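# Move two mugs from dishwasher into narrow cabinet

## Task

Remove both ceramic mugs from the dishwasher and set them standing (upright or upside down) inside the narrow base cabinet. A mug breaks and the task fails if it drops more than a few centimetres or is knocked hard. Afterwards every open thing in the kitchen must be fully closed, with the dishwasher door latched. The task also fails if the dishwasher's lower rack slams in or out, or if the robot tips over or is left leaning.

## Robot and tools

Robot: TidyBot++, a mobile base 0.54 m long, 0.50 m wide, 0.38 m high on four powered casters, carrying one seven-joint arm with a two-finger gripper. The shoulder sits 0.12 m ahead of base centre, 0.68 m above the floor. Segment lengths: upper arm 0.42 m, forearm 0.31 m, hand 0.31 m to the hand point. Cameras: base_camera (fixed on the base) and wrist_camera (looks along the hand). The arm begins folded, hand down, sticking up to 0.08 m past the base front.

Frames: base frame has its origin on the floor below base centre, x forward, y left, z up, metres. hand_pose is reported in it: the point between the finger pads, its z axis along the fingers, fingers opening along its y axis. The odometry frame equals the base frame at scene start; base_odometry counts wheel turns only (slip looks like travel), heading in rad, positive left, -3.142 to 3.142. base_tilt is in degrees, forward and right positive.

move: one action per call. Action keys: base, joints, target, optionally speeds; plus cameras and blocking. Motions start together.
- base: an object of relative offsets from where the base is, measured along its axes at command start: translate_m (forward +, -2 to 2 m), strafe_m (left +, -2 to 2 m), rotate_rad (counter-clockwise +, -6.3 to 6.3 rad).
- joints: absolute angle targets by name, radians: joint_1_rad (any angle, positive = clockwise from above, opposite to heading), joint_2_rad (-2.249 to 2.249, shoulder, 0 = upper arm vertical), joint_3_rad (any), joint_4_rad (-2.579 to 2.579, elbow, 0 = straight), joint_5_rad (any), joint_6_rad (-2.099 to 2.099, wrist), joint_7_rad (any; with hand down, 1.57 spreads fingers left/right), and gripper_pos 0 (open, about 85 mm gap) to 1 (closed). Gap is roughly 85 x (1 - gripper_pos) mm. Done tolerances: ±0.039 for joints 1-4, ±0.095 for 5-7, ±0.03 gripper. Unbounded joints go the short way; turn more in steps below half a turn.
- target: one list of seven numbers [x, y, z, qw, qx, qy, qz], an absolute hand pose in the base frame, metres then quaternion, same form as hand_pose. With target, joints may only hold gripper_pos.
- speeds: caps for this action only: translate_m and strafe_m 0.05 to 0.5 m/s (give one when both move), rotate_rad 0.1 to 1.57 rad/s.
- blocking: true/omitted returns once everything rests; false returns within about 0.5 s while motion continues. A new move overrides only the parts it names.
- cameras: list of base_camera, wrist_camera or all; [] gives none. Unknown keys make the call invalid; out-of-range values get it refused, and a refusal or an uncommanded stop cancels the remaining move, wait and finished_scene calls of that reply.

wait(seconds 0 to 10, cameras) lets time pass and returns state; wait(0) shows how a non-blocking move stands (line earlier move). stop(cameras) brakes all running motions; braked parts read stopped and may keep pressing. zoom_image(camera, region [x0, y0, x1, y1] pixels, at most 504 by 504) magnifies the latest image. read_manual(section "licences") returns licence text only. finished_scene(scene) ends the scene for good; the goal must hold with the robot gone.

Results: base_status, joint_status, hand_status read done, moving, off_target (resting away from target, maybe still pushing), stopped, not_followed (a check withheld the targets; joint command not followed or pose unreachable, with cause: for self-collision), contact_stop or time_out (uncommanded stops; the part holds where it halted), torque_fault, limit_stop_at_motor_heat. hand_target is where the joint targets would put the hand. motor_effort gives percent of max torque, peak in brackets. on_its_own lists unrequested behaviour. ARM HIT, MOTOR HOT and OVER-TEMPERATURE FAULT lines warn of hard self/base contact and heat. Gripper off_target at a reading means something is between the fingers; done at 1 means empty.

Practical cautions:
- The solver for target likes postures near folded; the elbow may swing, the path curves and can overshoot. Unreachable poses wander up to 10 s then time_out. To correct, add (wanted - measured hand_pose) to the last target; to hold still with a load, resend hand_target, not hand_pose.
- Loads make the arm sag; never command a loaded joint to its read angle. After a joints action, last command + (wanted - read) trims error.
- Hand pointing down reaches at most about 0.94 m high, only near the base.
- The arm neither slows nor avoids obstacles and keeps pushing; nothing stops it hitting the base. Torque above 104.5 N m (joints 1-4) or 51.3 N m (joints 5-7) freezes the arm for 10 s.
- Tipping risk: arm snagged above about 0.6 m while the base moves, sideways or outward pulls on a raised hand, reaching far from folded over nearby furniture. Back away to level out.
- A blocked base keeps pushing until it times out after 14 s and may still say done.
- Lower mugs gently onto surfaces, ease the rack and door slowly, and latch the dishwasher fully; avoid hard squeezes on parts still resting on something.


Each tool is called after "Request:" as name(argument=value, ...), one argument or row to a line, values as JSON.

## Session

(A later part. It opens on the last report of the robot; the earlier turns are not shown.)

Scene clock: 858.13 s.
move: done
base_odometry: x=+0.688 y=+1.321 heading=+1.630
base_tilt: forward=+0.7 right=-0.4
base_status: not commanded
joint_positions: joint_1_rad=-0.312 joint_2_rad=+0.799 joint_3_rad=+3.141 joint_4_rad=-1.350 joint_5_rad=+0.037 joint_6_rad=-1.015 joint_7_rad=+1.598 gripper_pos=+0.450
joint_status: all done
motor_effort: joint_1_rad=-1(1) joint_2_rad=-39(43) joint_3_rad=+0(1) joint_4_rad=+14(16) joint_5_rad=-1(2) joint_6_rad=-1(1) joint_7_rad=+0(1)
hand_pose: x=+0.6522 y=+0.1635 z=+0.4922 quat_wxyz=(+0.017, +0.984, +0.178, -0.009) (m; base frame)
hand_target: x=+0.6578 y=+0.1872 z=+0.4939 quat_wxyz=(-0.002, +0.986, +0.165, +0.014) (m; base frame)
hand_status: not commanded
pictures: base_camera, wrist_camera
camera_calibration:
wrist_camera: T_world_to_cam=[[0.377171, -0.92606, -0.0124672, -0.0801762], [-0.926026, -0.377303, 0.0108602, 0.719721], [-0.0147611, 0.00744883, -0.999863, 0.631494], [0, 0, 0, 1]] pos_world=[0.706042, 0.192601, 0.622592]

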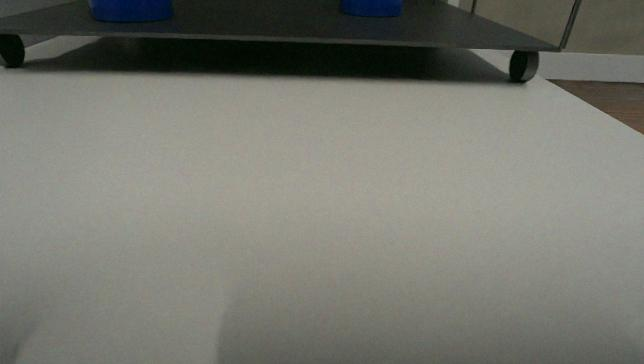

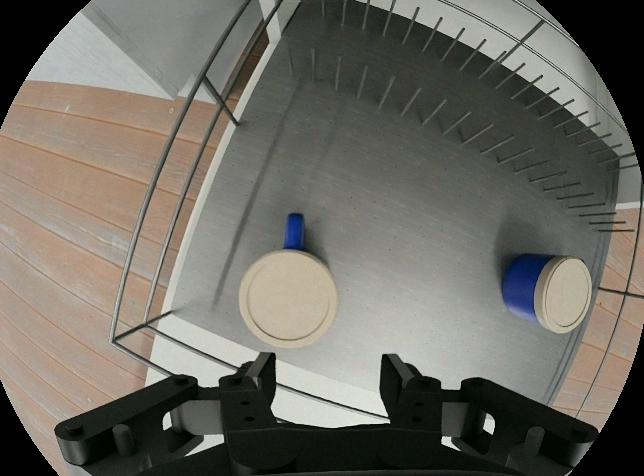

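Request:
move(
  joints={"joint_1_rad": -0.3706, "joint_4_rad": -0.598, "joint_5_rad": -0.04, "joint_6_rad": -1.564, "joint_7_rad": 1.535},
  cameras=[],
)

Request:
move(
  joints={"joint_2_rad": 1.17},
  cameras=["wrist_camera"],
)

Scene clock: 972.73 s.
move: done
base_odometry: x=+0.688 y=+1.321 heading=+1.630
base_tilt: forward=+0.6 right=-0.3
base_status: not commanded
joint_positions: joint_1_rad=-0.345 joint_2_rad=+0.792 joint_3_rad=+3.141 joint_4_rad=-0.622 joint_5_rad=+0.037 joint_6_rad=-1.506 joint_7_rad=+1.579 gripper_pos=+0.450
joint_status: all done
motor_effort: joint_1_rad=-1(2) joint_2_rad=-42(43) joint_3_rad=+0(1) joint_4_rad=+18(18) joint_5_rad=-1(3) joint_6_rad=+2(3) joint_7_rad=+0(1)
hand_pose: x=+0.7608 y=+0.2202 z=+0.7230 quat_wxyz=(-0.001, +0.978, +0.174, +0.112) (m; base frame)
hand_target: x=+0.7354 y=+0.2543 z=+0.7296 quat_wxyz=(-0.039, +0.981, +0.168, +0.089) (m; base frame)
hand_status: not commanded
pictures: none
No camera images: "cameras" was empty.

Scene clock: 974.43 s.
move: done
base_odometry: x=+0.688 y=+1.321 heading=+1.630
base_tilt: forward=+0.6 right=-0.4
base_status: not commanded
joint_positions: joint_1_rad=-0.345 joint_2_rad=+1.160 joint_3_rad=+3.141 joint_4_rad=-0.612 joint_5_rad=+0.037 joint_6_rad=-1.522 joint_7_rad=+1.579 gripper_pos=+0.450
joint_status: all done
motor_effort: joint_1_rad=-1(1) joint_2_rad=-48(55) joint_3_rad=-1(1) joint_4_rad=+15(18) joint_5_rad=-1(2) joint_6_rad=-1(2) joint_7_rad=+0(1)
hand_pose: x=+0.7308 y=+0.2095 z=+0.4796 quat_wxyz=(+0.031, +0.981, +0.177, -0.072) (m; base frame)
hand_target: x=+0.7076 y=+0.2435 z=+0.4790 quat_wxyz=(+0.000, +0.982, +0.164, -0.097) (m; base frame)
hand_status: not commanded
pictures: wrist_camera
camera_calibration:
wrist_camera: T_world_to_cam=[[0.373156, -0.927702, -0.0110839, -0.0646756], [-0.918196, -0.370992, 0.138855, 0.741422], [-0.132928, -0.0416376, -0.990251, 0.711706], [0, 0, 0, 1]] pos_world=[0.799511, 0.244695, 0.6011]

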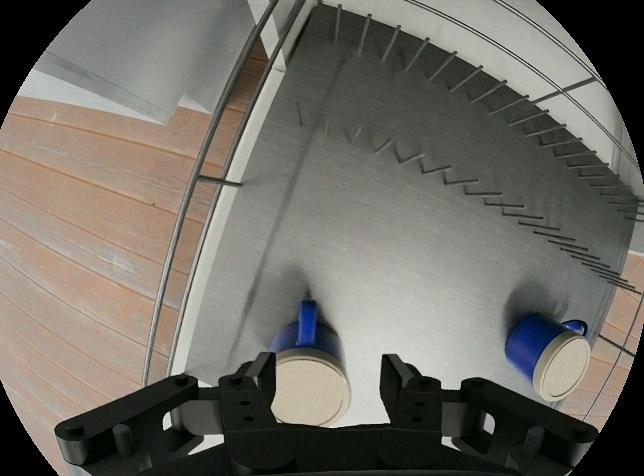

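Request:
zoom_image(
  camera="wrist_camera",
  region=[220, 270, 440, 440],
)

Scaled by 2.291.

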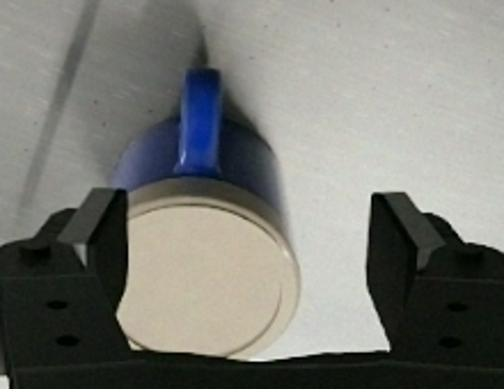

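Request:
move(
  joints={"joint_5_rad": -0.085},
  cameras=["wrist_camera"],
)

Scene clock: 1004.10 s.
move: done
base_odometry: x=+0.688 y=+1.321 heading=+1.630
base_tilt: forward=+0.6 right=-0.3
base_status: not commanded
joint_positions: joint_1_rad=-0.350 joint_2_rad=+1.160 joint_3_rad=+3.141 joint_4_rad=-0.612 joint_5_rad=-0.013 joint_6_rad=-1.522 joint_7_rad=+1.579 gripper_pos=+0.450
joint_status: all done
motor_effort: joint_1_rad=-1(3) joint_2_rad=-47(48) joint_3_rad=-1(2) joint_4_rad=+15(16) joint_5_rad=-1(2) joint_6_rad=-1(2) joint_7_rad=+0(1)
hand_pose: x=+0.7243 y=+0.2273 z=+0.4794 quat_wxyz=(+0.006, +0.981, +0.177, -0.076) (m; base frame)
hand_target: x=+0.7027 y=+0.2566 z=+0.4798 quat_wxyz=(-0.022, +0.981, +0.161, -0.102) (m; base frame)
hand_status: not commanded
pictures: wrist_camera
camera_calibration:
wrist_camera: T_world_to_cam=[[0.367992, -0.927888, -0.06005, -0.01857], [-0.917719, -0.37283, 0.137071, 0.743071], [-0.149575, 0.00466787, -0.988739, 0.712159], [0, 0, 0, 1]] pos_world=[0.795286, 0.256484, 0.601171]

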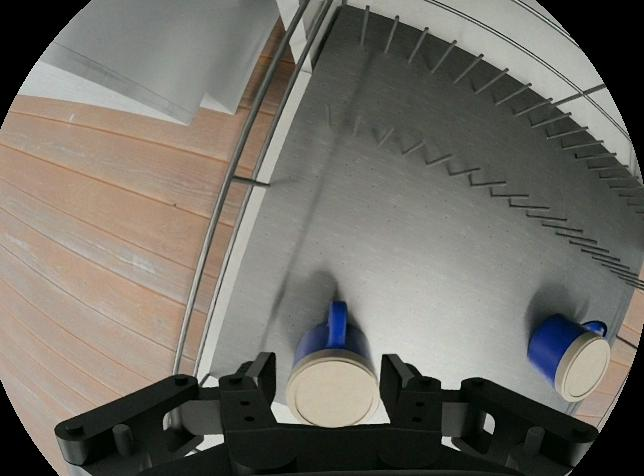

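Request:
move(
  base={"strafe_m": -0.0045},
  joints={"joint_2_rad": 1.215, "joint_4_rad": -0.667, "joint_6_rad": -1.41},
  cameras=["wrist_camera"],
)

Scene clock: 1021.00 s.
move: done
base_odometry: x=+0.692 y=+1.322 heading=+1.630
base_tilt: forward=+0.6 right=-0.3
base_status: done
joint_positions: joint_1_rad=-0.354 joint_2_rad=+1.193 joint_3_rad=+3.141 joint_4_rad=-0.658 joint_5_rad=-0.014 joint_6_rad=-1.446 joint_7_rad=+1.579 gripper_pos=+0.450
joint_status: all done
motor_effort: joint_1_rad=-1(4) joint_2_rad=-47(50) joint_3_rad=-1(2) joint_4_rad=+15(16) joint_5_rad=-2(3) joint_6_rad=-2(3) joint_7_rad=+0(1)
hand_pose: x=+0.7222 y=+0.2287 z=+0.4425 quat_wxyz=(+0.007, +0.981, +0.178, -0.077) (m; base frame)
hand_target: x=+0.7125 y=+0.2600 z=+0.4254 quat_wxyz=(-0.025, +0.984, +0.156, -0.082) (m; base frame)
hand_status: not commanded
pictures: wrist_camera
camera_calibration:
wrist_camera: T_world_to_cam=[[0.369699, -0.927213, -0.0599884, -0.0201165], [-0.916602, -0.37452, 0.139911, 0.745079], [-0.152194, 0.00326065, -0.988345, 0.677409], [0, 0, 0, 1]] pos_world=[0.793476, 0.258186, 0.564062]

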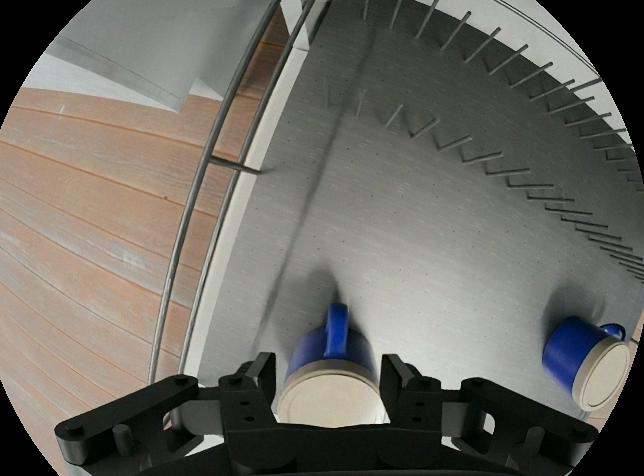

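Request:
move(
  joints={"joint_2_rad": 1.265, "joint_4_rad": -0.688, "joint_6_rad": -1.345},
  cameras=["wrist_camera"],
)

Scene clock: 1033.30 s.
move: done
base_odometry: x=+0.692 y=+1.322 heading=+1.630
base_tilt: forward=+0.6 right=-0.3
base_status: not commanded
joint_positions: joint_1_rad=-0.354 joint_2_rad=+1.243 joint_3_rad=+3.141 joint_4_rad=-0.679 joint_5_rad=-0.014 joint_6_rad=-1.395 joint_7_rad=+1.578 gripper_pos=+0.450
joint_status: all done
motor_effort: joint_1_rad=-1(1) joint_2_rad=-48(50) joint_3_rad=-1(1) joint_4_rad=+15(16) joint_5_rad=-2(2) joint_6_rad=-2(3) joint_7_rad=+0(1)
hand_pose: x=+0.7167 y=+0.2266 z=+0.4028 quat_wxyz=(+0.009, +0.980, +0.177, -0.088) (m; base frame)
hand_target: x=+0.7102 y=+0.2588 z=+0.3848 quat_wxyz=(-0.024, +0.984, +0.153, -0.085) (m; base frame)
hand_status: not commanded
pictures: wrist_camera
camera_calibration:
wrist_camera: T_world_to_cam=[[0.367925, -0.9279, -0.0602766, -0.020799], [-0.913982, -0.37281, 0.160154, 0.734349], [-0.171078, -0.00383281, -0.98525, 0.651171], [0, 0, 0, 1]] pos_world=[0.790236, 0.256969, 0.522704]

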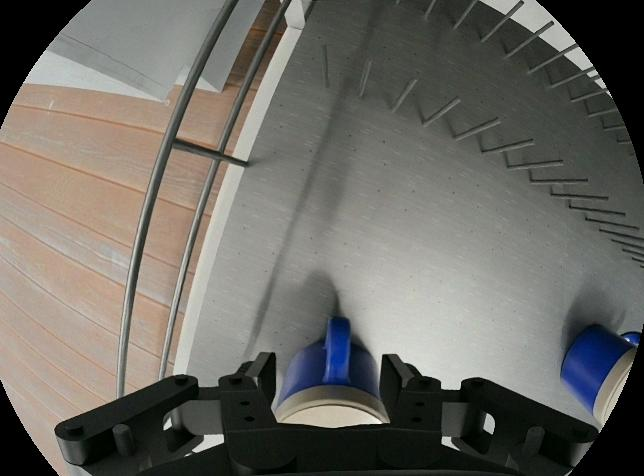

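Request:
move(
  joints={"joint_2_rad": 1.335, "joint_4_rad": -0.633, "joint_6_rad": -1.295},
  cameras=["wrist_camera"],
)

Request:
zoom_image(
  camera="wrist_camera",
  region=[220, 270, 440, 440],
)

Scene clock: 1043.77 s.
move: done
base_odometry: x=+0.692 y=+1.321 heading=+1.630
base_tilt: forward=+0.6 right=-0.3
base_status: not commanded
joint_positions: joint_1_rad=-0.354 joint_2_rad=+1.313 joint_3_rad=+3.141 joint_4_rad=-0.649 joint_5_rad=-0.014 joint_6_rad=-1.349 joint_7_rad=+1.578 gripper_pos=+0.450
joint_status: all done
motor_effort: joint_1_rad=-1(1) joint_2_rad=-48(51) joint_3_rad=-1(1) joint_4_rad=+15(16) joint_5_rad=-1(2) joint_6_rad=-1(3) joint_7_rad=+0(0)
hand_pose: x=+0.7224 y=+0.2287 z=+0.3626 quat_wxyz=(+0.008, +0.981, +0.177, -0.084) (m; base frame)
hand_target: x=+0.7261 y=+0.2646 z=+0.3505 quat_wxyz=(-0.027, +0.986, +0.152, -0.067) (m; base frame)
hand_status: not commanded
pictures: wrist_camera
camera_calibration:
wrist_camera: T_world_to_cam=[[0.367773, -0.927981, -0.0599603, -0.0234602], [-0.915219, -0.372625, 0.153379, 0.750116], [-0.164675, -0.00153168, -0.986347, 0.607881], [0, 0, 0, 1]] pos_world=[0.795251, 0.258673, 0.483123]

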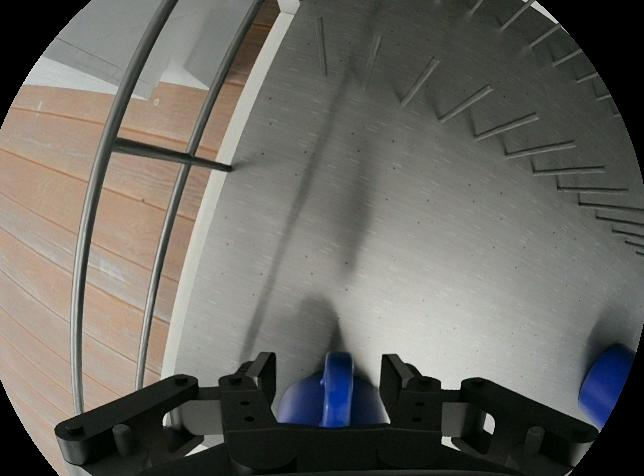

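Scaled by 2.291.

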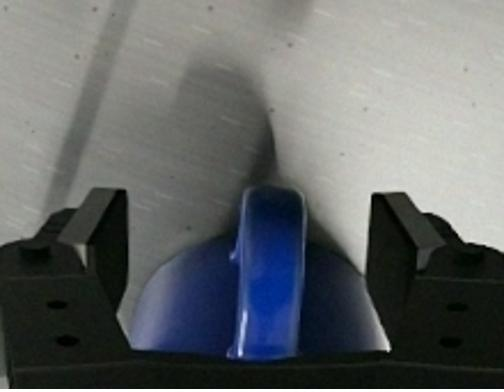

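Request:
move(
  base={"strafe_m": -0.004},
  joints={"joint_2_rad": 1.362, "joint_6_rad": -1.262},
  cameras=["wrist_camera"],
)

Request:
zoom_image(
  camera="wrist_camera",
  region=[220, 270, 440, 440],
)

Scene clock: 1055.17 s.
move: done
base_odometry: x=+0.696 y=+1.322 heading=+1.631
base_tilt: forward=+0.5 right=-0.4
base_status: done
joint_positions: joint_1_rad=-0.355 joint_2_rad=+1.333 joint_3_rad=+3.141 joint_4_rad=-0.649 joint_5_rad=-0.014 joint_6_rad=-1.316 joint_7_rad=+1.578 gripper_pos=+0.450
joint_status: all done
motor_effort: joint_1_rad=-1(4) joint_2_rad=-49(50) joint_3_rad=-1(2) joint_4_rad=+15(15) joint_5_rad=-1(2) joint_6_rad=-1(3) joint_7_rad=+0(0)
hand_pose: x=+0.7253 y=+0.2308 z=+0.3477 quat_wxyz=(+0.007, +0.981, +0.178, -0.078) (m; base frame)
hand_target: x=+0.7271 y=+0.2647 z=+0.3314 quat_wxyz=(-0.027, +0.986, +0.151, -0.064) (m; base frame)
hand_status: not commanded
pictures: wrist_camera
camera_calibration:
wrist_camera: T_world_to_cam=[[0.36936, -0.927378, -0.0595288, -0.0248571], [-0.916591, -0.374118, 0.141057, 0.76146], [-0.153084, 0.0024626, -0.98821, 0.584944], [0, 0, 0, 1]] pos_world=[0.796674, 0.260384, 0.469158]

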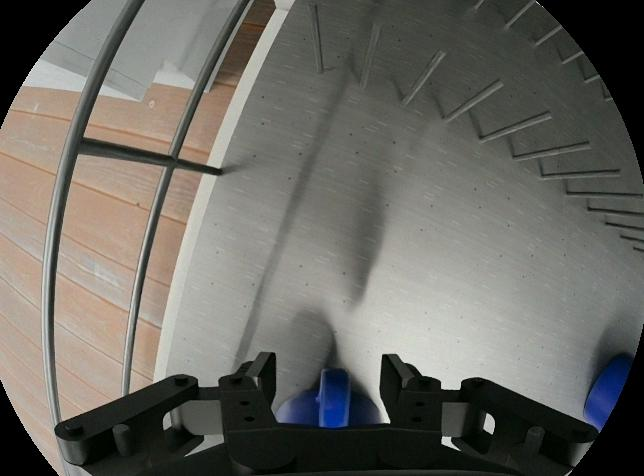

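Scaled by 2.291.

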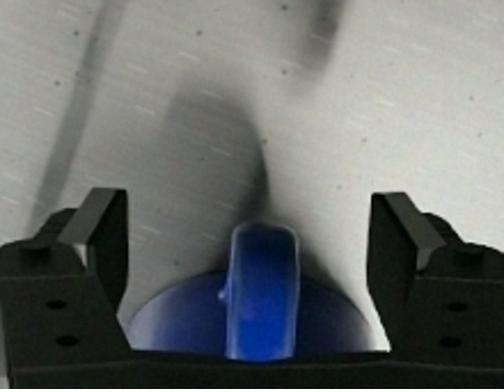

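Request:
move(
  joints={"joint_2_rad": 1.392, "joint_6_rad": -1.225},
  cameras=[],
)

Request:
move(
  joints={"joint_2_rad": 1.405, "joint_6_rad": -1.212},
  cameras=["wrist_camera"],
)

Request:
zoom_image(
  camera="wrist_camera",
  region=[220, 270, 440, 440],
)

Scene clock: 1066.03 s.
move: done
base_odometry: x=+0.696 y=+1.322 heading=+1.631
base_tilt: forward=+0.6 right=-0.3
base_status: not commanded
joint_positions: joint_1_rad=-0.355 joint_2_rad=+1.364 joint_3_rad=+3.141 joint_4_rad=-0.648 joint_5_rad=-0.014 joint_6_rad=-1.278 joint_7_rad=+1.578 gripper_pos=+0.450
joint_status: all done
motor_effort: joint_1_rad=-1(1) joint_2_rad=-49(50) joint_3_rad=-1(1) joint_4_rad=+14(15) joint_5_rad=-2(2) joint_6_rad=-1(3) joint_7_rad=+0(1)
hand_pose: x=+0.7262 y=+0.2311 z=+0.3258 quat_wxyz=(+0.007, +0.981, +0.177, -0.075) (m; base frame)
hand_target: x=+0.7278 y=+0.2647 z=+0.3102 quat_wxyz=(-0.027, +0.986, +0.150, -0.061) (m; base frame)
hand_status: not commanded
pictures: none
No camera images: "cameras" was empty.

Scene clock: 1066.63 s.
move: done
base_odometry: x=+0.696 y=+1.322 heading=+1.631
base_tilt: forward=+0.6 right=-0.3
base_status: not commanded
joint_positions: joint_1_rad=-0.355 joint_2_rad=+1.373 joint_3_rad=+3.141 joint_4_rad=-0.648 joint_5_rad=-0.014 joint_6_rad=-1.266 joint_7_rad=+1.578 gripper_pos=+0.450
joint_status: all done
motor_effort: joint_1_rad=-1(1) joint_2_rad=-48(49) joint_3_rad=-1(1) joint_4_rad=+14(15) joint_5_rad=-1(2) joint_6_rad=-1(3) joint_7_rad=+0(0)
hand_pose: x=+0.7268 y=+0.2313 z=+0.3193 quat_wxyz=(+0.006, +0.981, +0.177, -0.073) (m; base frame)
hand_target: x=+0.7270 y=+0.2642 z=+0.3012 quat_wxyz=(-0.027, +0.987, +0.149, -0.061) (m; base frame)
hand_status: not commanded
pictures: wrist_camera
camera_calibration:
wrist_camera: T_world_to_cam=[[0.369375, -0.927407, -0.0589749, -0.0267681], [-0.918167, -0.374007, 0.130723, 0.771475], [-0.143291, 0.00586286, -0.989663, 0.549699], [0, 0, 0, 1]] pos_world=[0.796997, 0.26049, 0.441588]

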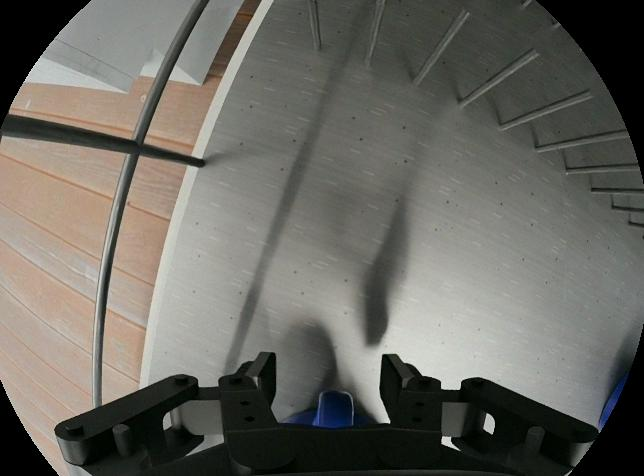

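Scaled by 2.291.

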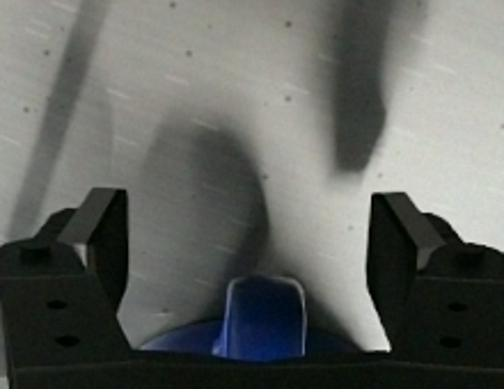

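Request:
move(
  base={"translate_m": -0.0055, "strafe_m": -0.005},
  cameras=["wrist_camera"],
)

Request:
zoom_image(
  camera="wrist_camera",
  region=[220, 270, 440, 440],
)

Scene clock: 1084.23 s.
move: done
base_odometry: x=+0.701 y=+1.317 heading=+1.631
base_tilt: forward=+0.6 right=-0.3
base_status: done
joint_positions: joint_1_rad=-0.356 joint_2_rad=+1.375 joint_3_rad=+3.141 joint_4_rad=-0.648 joint_5_rad=-0.014 joint_6_rad=-1.263 joint_7_rad=+1.578 gripper_pos=+0.450
joint_status: not commanded
motor_effort: joint_1_rad=-1(3) joint_2_rad=-48(50) joint_3_rad=-1(1) joint_4_rad=+14(15) joint_5_rad=-1(2) joint_6_rad=-1(2) joint_7_rad=+0(0)
hand_pose: x=+0.7271 y=+0.2316 z=+0.3183 quat_wxyz=(+0.006, +0.981, +0.178, -0.072) (m; base frame)
hand_target: x=+0.7270 y=+0.2642 z=+0.3012 quat_wxyz=(-0.027, +0.987, +0.149, -0.061) (m; base frame)
hand_status: not commanded
pictures: wrist_camera
camera_calibration:
wrist_camera: T_world_to_cam=[[0.369797, -0.92724, -0.0589498, -0.02697], [-0.918183, -0.374414, 0.129437, 0.772485], [-0.142091, 0.00626124, -0.989834, 0.547839], [0, 0, 0, 1]] pos_world=[0.797099, 0.260791, 0.440692]

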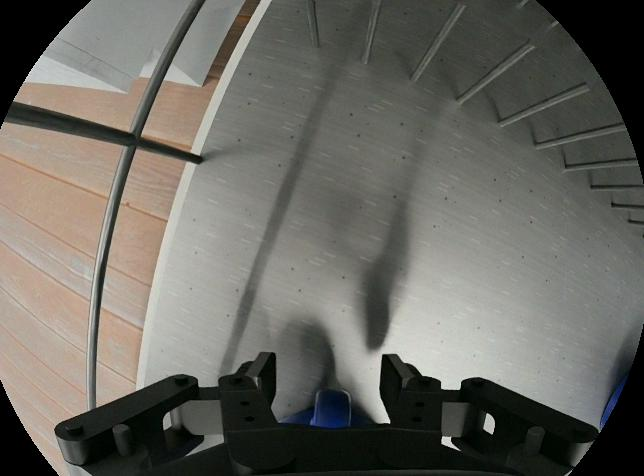

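Scaled by 2.291.

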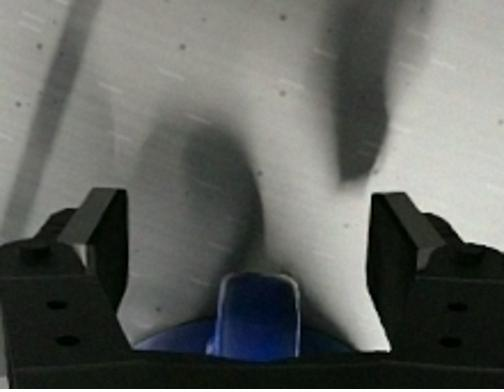

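Request:
wait(
  seconds=0.2,
  cameras=["base_camera", "wrist_camera"],
)

Request:
zoom_image(
  camera="base_camera",
  region=[0, 0, 240, 120],
)

Scene clock: 1104.13 s.
base_odometry: x=+0.701 y=+1.317 heading=+1.631
base_tilt: forward=+0.5 right=-0.3
base_status: done
joint_positions: joint_1_rad=-0.356 joint_2_rad=+1.375 joint_3_rad=+3.141 joint_4_rad=-0.648 joint_5_rad=-0.014 joint_6_rad=-1.263 joint_7_rad=+1.578 gripper_pos=+0.450
joint_status: not commanded
motor_effort: joint_1_rad=-1(3) joint_2_rad=-49(50) joint_3_rad=-1(1) joint_4_rad=+14(15) joint_5_rad=-1(2) joint_6_rad=-2(2) joint_7_rad=+0(0)
hand_pose: x=+0.7271 y=+0.2316 z=+0.3183 quat_wxyz=(+0.006, +0.981, +0.178, -0.072) (m; base frame)
hand_target: x=+0.7270 y=+0.2642 z=+0.3012 quat_wxyz=(-0.027, +0.987, +0.149, -0.061) (m; base frame)
hand_status: not commanded
wait: 0.20 s; at rest from the start
pictures: base_camera, wrist_camera
camera_calibration:
wrist_camera: T_world_to_cam=[[0.369712, -0.927275, -0.0589377, -0.0268983], [-0.918218, -0.374328, 0.129442, 0.772488], [-0.14209, 0.00626161, -0.989834, 0.547838], [0, 0, 0, 1]] pos_world=[0.797099, 0.260791, 0.440692]

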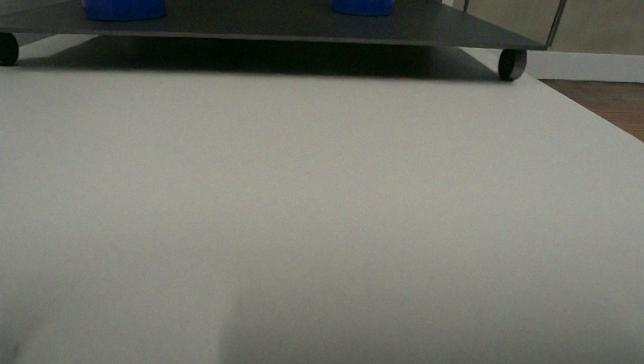

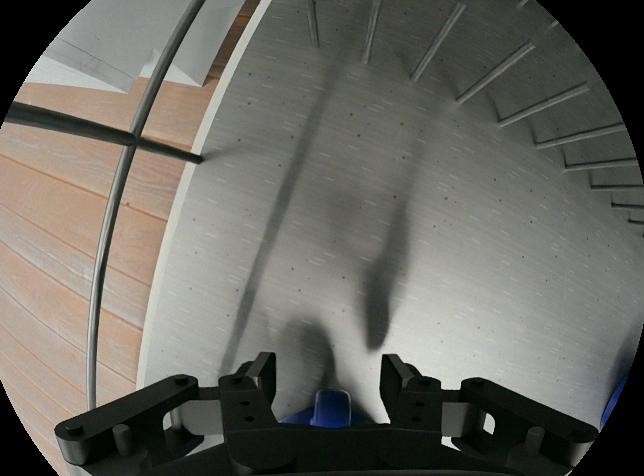

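Scaled by 2.100.

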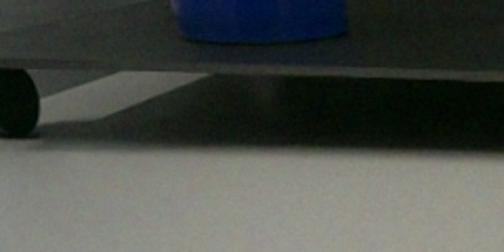

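Request:
move(
  joints={"gripper_pos": 0.78},
  cameras=["base_camera", "wrist_camera"],
)

Request:
zoom_image(
  camera="wrist_camera",
  region=[220, 270, 440, 440],
)

Scene clock: 1127.57 s.
move: done
base_odometry: x=+0.701 y=+1.317 heading=+1.631
base_tilt: forward=+0.5 right=-0.3
base_status: not commanded
joint_positions: joint_1_rad=-0.356 joint_2_rad=+1.375 joint_3_rad=+3.141 joint_4_rad=-0.648 joint_5_rad=-0.014 joint_6_rad=-1.263 joint_7_rad=+1.578 gripper_pos=+0.780
joint_status: all done
motor_effort: joint_1_rad=-1(1) joint_2_rad=-49(49) joint_3_rad=-1(1) joint_4_rad=+14(15) joint_5_rad=+0(2) joint_6_rad=-2(2) joint_7_rad=+0(0)
hand_pose: x=+0.7271 y=+0.2316 z=+0.3183 quat_wxyz=(+0.006, +0.981, +0.178, -0.072) (m; base frame)
hand_target: x=+0.7270 y=+0.2642 z=+0.3012 quat_wxyz=(-0.027, +0.987, +0.149, -0.061) (m; base frame)
hand_status: not commanded
pictures: base_camera, wrist_camera
camera_calibration:
wrist_camera: T_world_to_cam=[[0.369712, -0.927275, -0.0589377, -0.0268983], [-0.918218, -0.374328, 0.129442, 0.772488], [-0.14209, 0.00626161, -0.989834, 0.547838], [0, 0, 0, 1]] pos_world=[0.797099, 0.260791, 0.440692]

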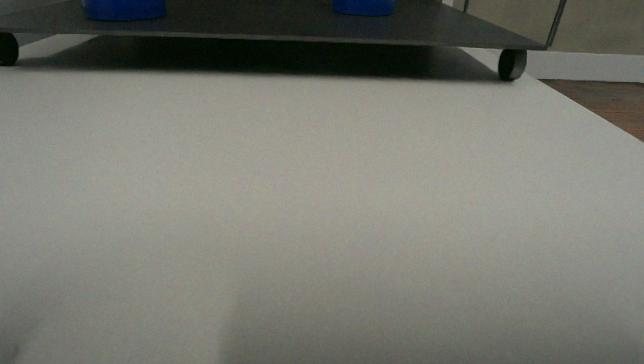

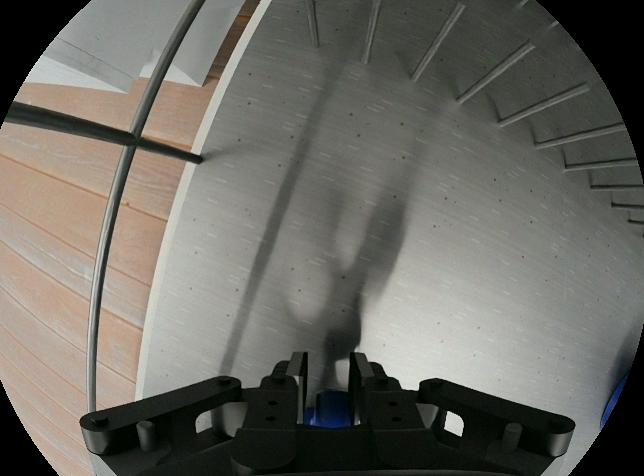

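Scaled by 2.291.

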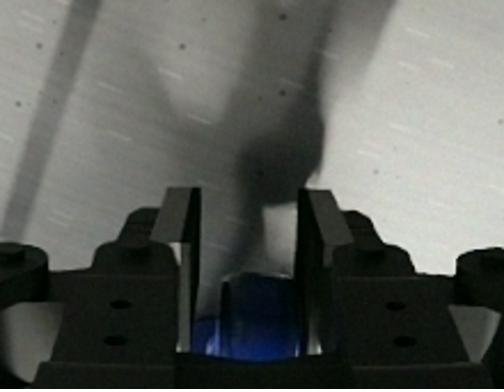

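Request:
move(
  joints={"gripper_pos": 0.88},
  cameras=["wrist_camera"],
)

Request:
zoom_image(
  camera="wrist_camera",
  region=[220, 270, 440, 440],
)

Scene clock: 1132.30 s.
move: done
base_odometry: x=+0.701 y=+1.317 heading=+1.631
base_tilt: forward=+0.5 right=-0.3
base_status: not commanded
joint_positions: joint_1_rad=-0.356 joint_2_rad=+1.375 joint_3_rad=+3.142 joint_4_rad=-0.647 joint_5_rad=-0.014 joint_6_rad=-1.256 joint_7_rad=+1.578 gripper_pos=+0.861
joint_status: all done
motor_effort: joint_1_rad=-3(3) joint_2_rad=-46(48) joint_3_rad=-3(3) joint_4_rad=+15(15) joint_5_rad=-4(5) joint_6_rad=+1(2) joint_7_rad=+1(1)
hand_pose: x=+0.7296 y=+0.2325 z=+0.3181 quat_wxyz=(+0.006, +0.982, +0.178, -0.068) (m; base frame)
hand_target: x=+0.7270 y=+0.2642 z=+0.3012 quat_wxyz=(-0.027, +0.987, +0.149, -0.061) (m; base frame)
hand_status: not commanded
pictures: wrist_camera
camera_calibration:
wrist_camera: T_world_to_cam=[[0.370015, -0.927184, -0.0584781, -0.0275271], [-0.919253, -0.374502, 0.121334, 0.778426], [-0.134399, 0.00886075, -0.990888, 0.542114], [0, 0, 0, 1]] pos_world=[0.798616, 0.261196, 0.441115]

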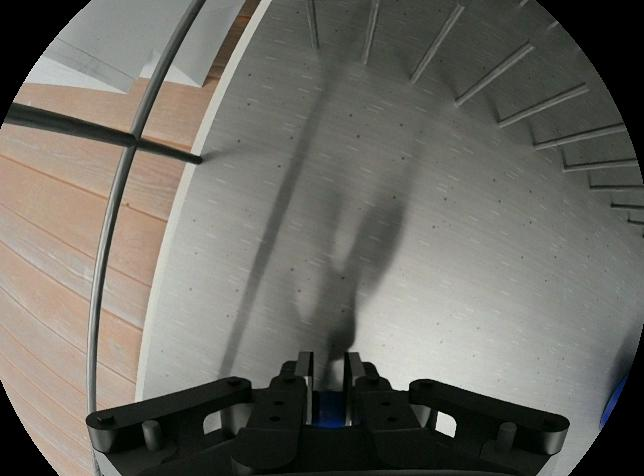

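Scaled by 2.291.

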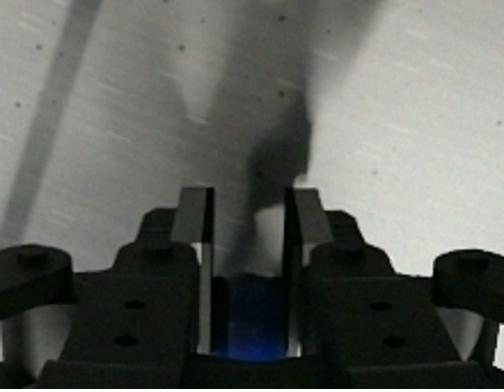

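Request:
move(
  joints={"gripper_pos": 0.93},
  cameras=[],
)

Request:
move(
  joints={"joint_2_rad": 1.37},
  cameras=["base_camera", "wrist_camera"],
)

Scene clock: 1140.60 s.
move: off_target
base_odometry: x=+0.701 y=+1.317 heading=+1.631
base_tilt: forward=+0.5 right=-0.3
base_status: not commanded
joint_positions: joint_1_rad=-0.356 joint_2_rad=+1.375 joint_3_rad=+3.142 joint_4_rad=-0.647 joint_5_rad=-0.014 joint_6_rad=-1.254 joint_7_rad=+1.578 gripper_pos=+0.865
joint_status: gripper_pos off_target (ended at +0.865, target +0.930)
motor_effort: joint_1_rad=-2(3) joint_2_rad=-45(45) joint_3_rad=-2(3) joint_4_rad=+14(14) joint_5_rad=-5(5) joint_6_rad=+1(2) joint_7_rad=+0(1)
hand_pose: x=+0.7301 y=+0.2326 z=+0.3180 quat_wxyz=(+0.005, +0.982, +0.178, -0.067) (m; base frame)
hand_target: x=+0.7270 y=+0.2642 z=+0.3012 quat_wxyz=(-0.027, +0.987, +0.149, -0.061) (m; base frame)
hand_status: not commanded
pictures: none
No camera images: "cameras" was empty.

Scene clock: 1141.27 s.
move: done
base_odometry: x=+0.701 y=+1.317 heading=+1.631
base_tilt: forward=+0.7 right=-0.3
base_status: not commanded
joint_positions: joint_1_rad=-0.356 joint_2_rad=+1.374 joint_3_rad=+3.142 joint_4_rad=-0.647 joint_5_rad=-0.014 joint_6_rad=-1.252 joint_7_rad=+1.578 gripper_pos=+0.865
joint_status: all done
motor_effort: joint_1_rad=-2(3) joint_2_rad=-49(50) joint_3_rad=-2(3) joint_4_rad=+15(16) joint_5_rad=-2(4) joint_6_rad=+0(2) joint_7_rad=+0(1)
hand_pose: x=+0.7311 y=+0.2330 z=+0.3186 quat_wxyz=(+0.005, +0.982, +0.178, -0.066) (m; base frame)
hand_target: x=+0.7391 y=+0.2689 z=+0.3246 quat_wxyz=(-0.031, +0.987, +0.150, -0.044) (m; base frame)
hand_status: not commanded
pictures: base_camera, wrist_camera
camera_calibration:
wrist_camera: T_world_to_cam=[[0.370094, -0.927158, -0.0583771, -0.0275879], [-0.919898, -0.374518, 0.116296, 0.782141], [-0.129688, 0.0106606, -0.991498, 0.539185], [0, 0, 0, 1]] pos_world=[0.799626, 0.261599, 0.44203]

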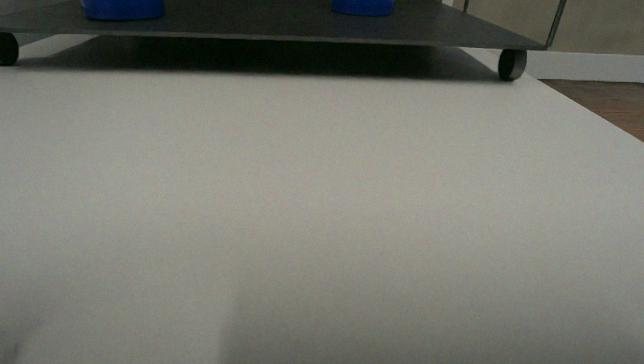

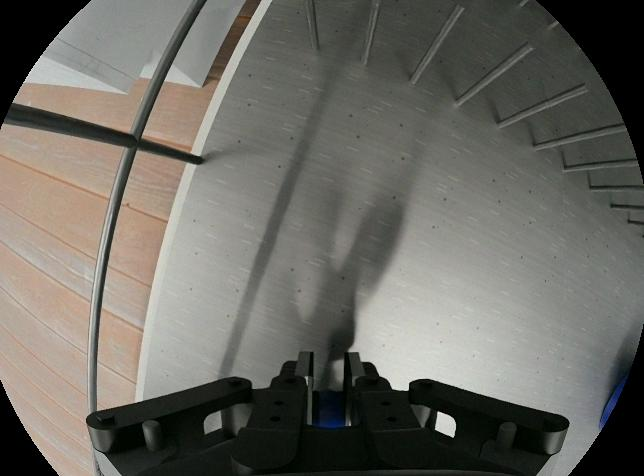

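Request:
move(
  joints={"joint_2_rad": 1.335},
  cameras=["base_camera", "wrist_camera"],
)

Request:
zoom_image(
  camera="base_camera",
  region=[0, 0, 240, 120],
)

Scene clock: 1146.60 s.
move: done
base_odometry: x=+0.701 y=+1.317 heading=+1.631
base_tilt: forward=+0.5 right=-0.4
base_status: not commanded
joint_positions: joint_1_rad=-0.356 joint_2_rad=+1.355 joint_3_rad=+3.142 joint_4_rad=-0.647 joint_5_rad=-0.014 joint_6_rad=-1.246 joint_7_rad=+1.578 gripper_pos=+0.865
joint_status: all done
motor_effort: joint_1_rad=-1(2) joint_2_rad=-52(53) joint_3_rad=-1(2) joint_4_rad=+16(17) joint_5_rad=-1(3) joint_6_rad=-2(4) joint_7_rad=+0(1)
hand_pose: x=+0.7390 y=+0.2360 z=+0.3308 quat_wxyz=(+0.003, +0.983, +0.178, -0.054) (m; base frame)
hand_target: x=+0.7503 y=+0.2733 z=+0.3484 quat_wxyz=(-0.035, +0.988, +0.151, -0.027) (m; base frame)
hand_status: not commanded
pictures: base_camera, wrist_camera
camera_calibration:
wrist_camera: T_world_to_cam=[[0.371314, -0.926711, -0.0577355, -0.028354], [-0.922321, -0.375293, 0.0920891, 0.799041], [-0.107008, 0.0190566, -0.994076, 0.534287], [0, 0, 0, 1]] pos_world=[0.804673, 0.263416, 0.455902]

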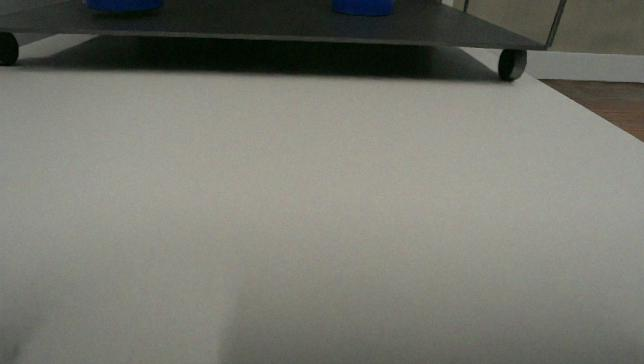

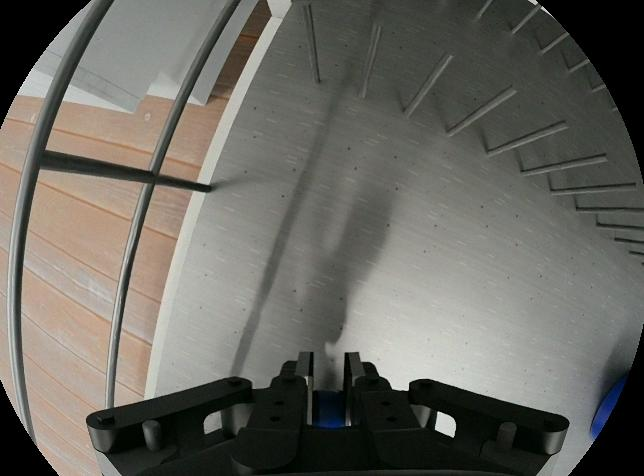

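Scaled by 2.100.

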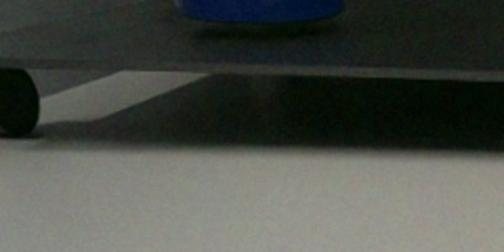

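Request:
move(
  joints={"gripper_pos": 1.0, "joint_2_rad": 1.30},
  cameras=["base_camera"],
)

Request:
zoom_image(
  camera="base_camera",
  region=[0, 0, 240, 120],
)

Scene clock: 1153.50 s.
move: off_target
base_odometry: x=+0.701 y=+1.317 heading=+1.631
base_tilt: forward=+0.6 right=-0.3
base_status: not commanded
joint_positions: joint_1_rad=-0.356 joint_2_rad=+1.315 joint_3_rad=+3.142 joint_4_rad=-0.647 joint_5_rad=-0.014 joint_6_rad=-1.246 joint_7_rad=+1.578 gripper_pos=+0.865
joint_status: gripper_pos off_target (ended at +0.865, target +1.000); the others done
motor_effort: joint_1_rad=-1(1) joint_2_rad=-52(55) joint_3_rad=-1(1) joint_4_rad=+16(17) joint_5_rad=-2(2) joint_6_rad=-2(3) joint_7_rad=+0(0)
hand_pose: x=+0.7519 y=+0.2407 z=+0.3580 quat_wxyz=(-0.001, +0.983, +0.178, -0.034) (m; base frame)
hand_target: x=+0.7608 y=+0.2774 z=+0.3727 quat_wxyz=(-0.039, +0.988, +0.152, -0.010) (m; base frame)
hand_status: not commanded
pictures: base_camera

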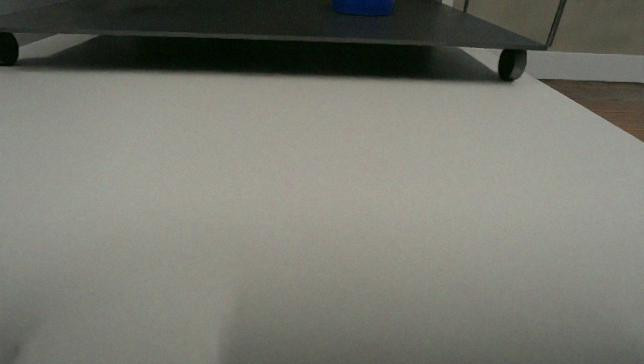

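Scaled by 2.100.

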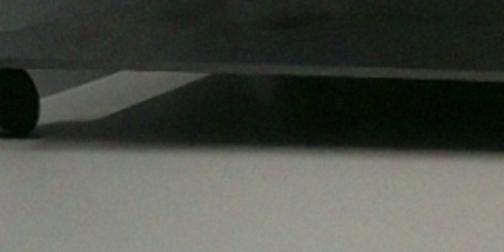

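Request:
move(
  joints={"joint_2_rad": 1.17, "joint_6_rad": -1.46},
  cameras=[],
)

Request:
move(
  joints={"joint_2_rad": 1.05, "joint_6_rad": -1.56},
  cameras=["base_camera", "wrist_camera"],
)

Scene clock: 1176.23 s.
move: done
base_odometry: x=+0.701 y=+1.317 heading=+1.631
base_tilt: forward=+0.6 right=-0.4
base_status: not commanded
joint_positions: joint_1_rad=-0.356 joint_2_rad=+1.170 joint_3_rad=+3.142 joint_4_rad=-0.646 joint_5_rad=-0.014 joint_6_rad=-1.401 joint_7_rad=+1.578 gripper_pos=+0.865
joint_status: all done
motor_effort: joint_1_rad=-1(1) joint_2_rad=-51(58) joint_3_rad=-1(1) joint_4_rad=+17(18) joint_5_rad=-2(3) joint_6_rad=-2(3) joint_7_rad=+0(1)
hand_pose: x=+0.7444 y=+0.2381 z=+0.4597 quat_wxyz=(+0.000, +0.983, +0.179, -0.038) (m; base frame)
hand_target: x=+0.7204 y=+0.2633 z=+0.4657 quat_wxyz=(-0.029, +0.985, +0.159, -0.068) (m; base frame)
hand_status: not commanded
pictures: none
No camera images: "cameras" was empty.

Scene clock: 1177.33 s.
move: done
base_odometry: x=+0.701 y=+1.317 heading=+1.631
base_tilt: forward=+0.6 right=-0.4
base_status: not commanded
joint_positions: joint_1_rad=-0.356 joint_2_rad=+1.051 joint_3_rad=+3.142 joint_4_rad=-0.646 joint_5_rad=-0.014 joint_6_rad=-1.496 joint_7_rad=+1.578 gripper_pos=+0.865
joint_status: all done
motor_effort: joint_1_rad=-1(1) joint_2_rad=-50(55) joint_3_rad=-1(1) joint_4_rad=+18(19) joint_5_rad=-1(2) joint_6_rad=-1(3) joint_7_rad=+0(0)
hand_pose: x=+0.7368 y=+0.2353 z=+0.5403 quat_wxyz=(-0.002, +0.983, +0.180, -0.027) (m; base frame)
hand_target: x=+0.7111 y=+0.2598 z=+0.5474 quat_wxyz=(-0.031, +0.984, +0.164, -0.058) (m; base frame)
hand_status: not commanded
pictures: base_camera, wrist_camera
camera_calibration:
wrist_camera: T_world_to_cam=[[0.377284, -0.92434, -0.0570286, -0.021349], [-0.924423, -0.379589, 0.0368024, 0.809956], [-0.0556653, 0.0388336, -0.997694, 0.701815], [0, 0, 0, 1]] pos_world=[0.795864, 0.260462, 0.66917]

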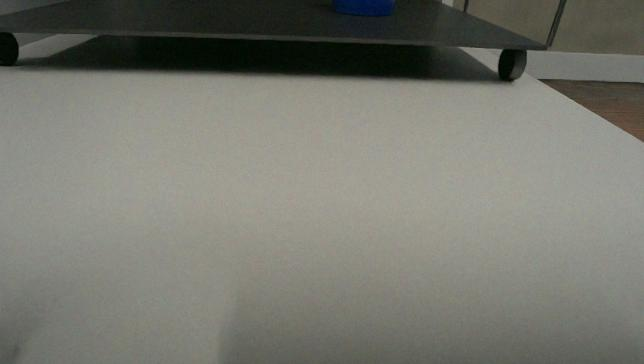

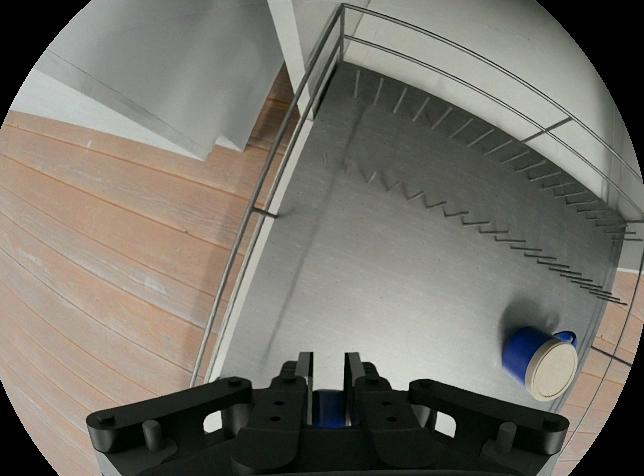

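Request:
move(
  joints={"joint_2_rad": 0.75, "joint_4_rad": -1.20, "joint_6_rad": -1.29},
  cameras=[],
)

Request:
move(
  base={"translate_m": -0.25},
  joints={"joint_2_rad": 0.49, "joint_4_rad": -1.727, "joint_6_rad": -1.02},
  cameras=["base_camera", "wrist_camera"],
)

Scene clock: 1198.50 s.
move: done
base_odometry: x=+0.701 y=+1.317 heading=+1.631
base_tilt: forward=+0.6 right=-0.4
base_status: not commanded
joint_positions: joint_1_rad=-0.356 joint_2_rad=+0.772 joint_3_rad=+3.142 joint_4_rad=-1.191 joint_5_rad=-0.014 joint_6_rad=-1.341 joint_7_rad=+1.578 gripper_pos=+0.865
joint_status: all done
motor_effort: joint_1_rad=-1(1) joint_2_rad=-41(51) joint_3_rad=-1(1) joint_4_rad=+15(19) joint_5_rad=+0(3) joint_6_rad=-3(4) joint_7_rad=+0(1)
hand_pose: x=+0.6173 y=+0.1909 z=+0.5559 quat_wxyz=(+0.008, +0.981, +0.178, -0.081) (m; base frame)
hand_target: x=+0.6207 y=+0.2236 z=+0.5645 quat_wxyz=(-0.029, +0.986, +0.153, -0.056) (m; base frame)
hand_status: not commanded
pictures: none
No camera images: "cameras" was empty.

Scene clock: 1200.50 s.
move: done
base_odometry: x=+0.716 y=+1.067 heading=+1.631
base_tilt: forward=+0.5 right=-0.4
base_status: done
joint_positions: joint_1_rad=-0.356 joint_2_rad=+0.507 joint_3_rad=+3.142 joint_4_rad=-1.721 joint_5_rad=-0.014 joint_6_rad=-1.070 joint_7_rad=+1.578 gripper_pos=+0.865
joint_status: all done
motor_effort: joint_1_rad=-1(2) joint_2_rad=-31(43) joint_3_rad=-1(1) joint_4_rad=+13(16) joint_5_rad=-2(3) joint_6_rad=-1(4) joint_7_rad=+0(0)
hand_pose: x=+0.4962 y=+0.1459 z=+0.5499 quat_wxyz=(+0.008, +0.981, +0.177, -0.078) (m; base frame)
hand_target: x=+0.5018 y=+0.1743 z=+0.5547 quat_wxyz=(-0.025, +0.988, +0.143, -0.054) (m; base frame)
hand_status: not commanded
pictures: base_camera, wrist_camera
camera_calibration:
wrist_camera: T_world_to_cam=[[0.36753, -0.928227, -0.0575801, -0.00700931], [-0.917278, -0.372013, 0.142154, 0.4906], [-0.153371, 0.000571106, -0.988168, 0.750375], [0, 0, 0, 1]] pos_world=[0.567678, 0.175575, 0.671352]

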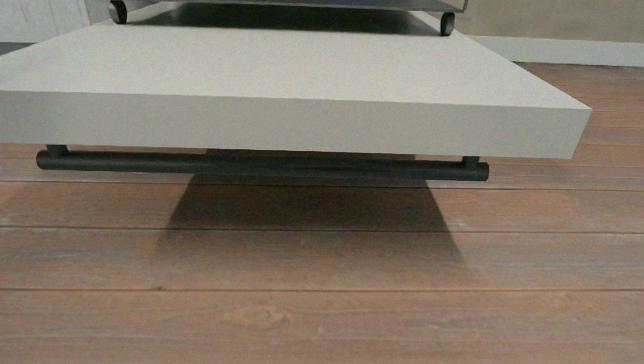

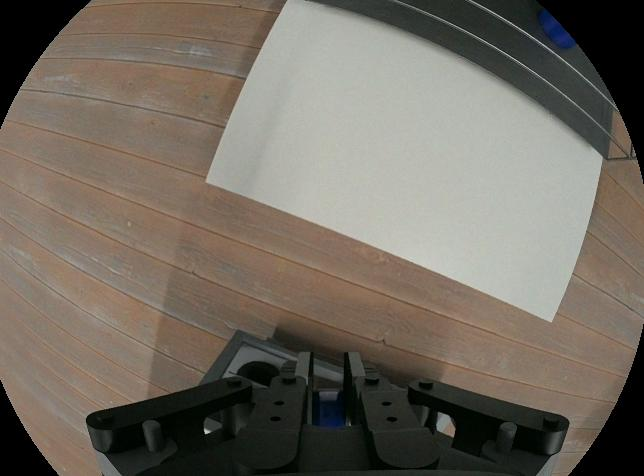

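Request:
move(
  joints={"joint_1_rad": 0.0, "joint_5_rad": 0.0, "joint_7_rad": 0.0},
  cameras=[],
)

Request:
move(
  base={"rotate_rad": -1.551},
  speeds={"rotate_rad": 0.6},
  joints={"joint_7_rad": -1.571},
  cameras=["base_camera", "wrist_camera"],
)

Scene clock: 1207.43 s.
move: done
base_odometry: x=+0.716 y=+1.067 heading=+1.631
base_tilt: forward=+0.5 right=-0.3
base_status: not commanded
joint_positions: joint_1_rad=-0.017 joint_2_rad=+0.507 joint_3_rad=+3.142 joint_4_rad=-1.721 joint_5_rad=-0.014 joint_6_rad=-1.069 joint_7_rad=+0.046 gripper_pos=+0.865
joint_status: all done
motor_effort: joint_1_rad=-1(4) joint_2_rad=-31(31) joint_3_rad=+0(2) joint_4_rad=+13(14) joint_5_rad=-2(3) joint_6_rad=-3(4) joint_7_rad=+0(1)
hand_pose: x=+0.5236 y=+0.0118 z=+0.5499 quat_wxyz=(+0.050, +0.724, -0.685, -0.060) (m; base frame)
hand_target: x=+0.5383 y=+0.0014 z=+0.5539 quat_wxyz=(+0.034, +0.706, -0.706, -0.034) (m; base frame)
hand_status: not commanded
pictures: none
No camera images: "cameras" was empty.

Scene clock: 1210.80 s.
move: done
base_odometry: x=+0.716 y=+1.067 heading=+0.081
base_tilt: forward=+0.5 right=-0.3
base_status: done
joint_positions: joint_1_rad=-0.004 joint_2_rad=+0.507 joint_3_rad=+3.142 joint_4_rad=-1.721 joint_5_rad=-0.014 joint_6_rad=-1.069 joint_7_rad=-1.528 gripper_pos=+0.865
joint_status: all done
motor_effort: joint_1_rad=-1(5) joint_2_rad=-31(32) joint_3_rad=+0(3) joint_4_rad=+14(14) joint_5_rad=-2(3) joint_6_rad=-2(3) joint_7_rad=+0(1)
hand_pose: x=+0.5237 y=+0.0068 z=+0.5499 quat_wxyz=(+0.078, +0.020, -0.997, -0.007) (m; base frame)
hand_target: x=+0.5383 y=+0.0014 z=+0.5539 quat_wxyz=(+0.048, +0.000, -0.999, +0.000) (m; base frame)
hand_status: not commanded
pictures: base_camera, wrist_camera
camera_calibration:
wrist_camera: T_world_to_cam=[[-0.072751, 0.997164, -0.0192696, 0.0502101], [0.983309, 0.0684828, -0.168565, -0.363363], [-0.166767, -0.0312112, -0.985502, 0.760405], [0, 0, 0, 1]] pos_world=[0.487761, -0.00145051, 0.689098]

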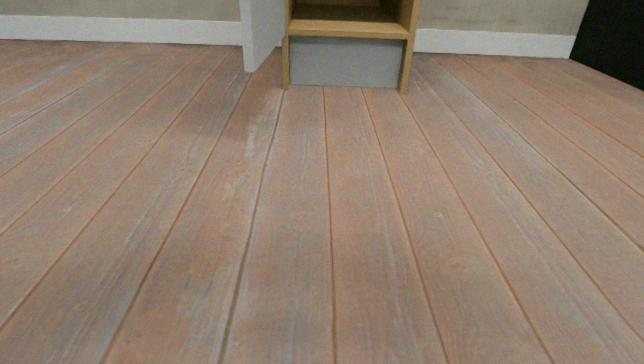

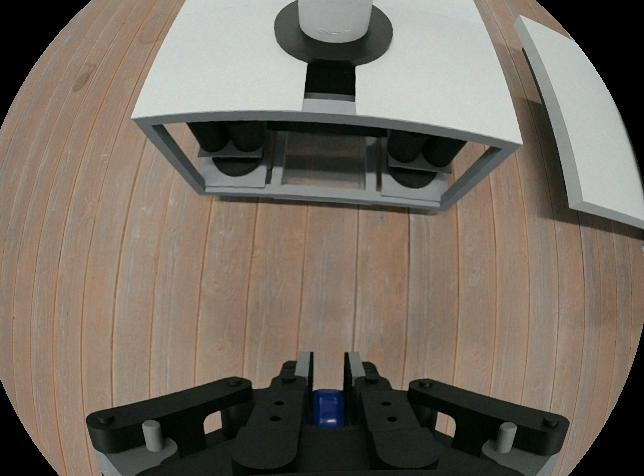

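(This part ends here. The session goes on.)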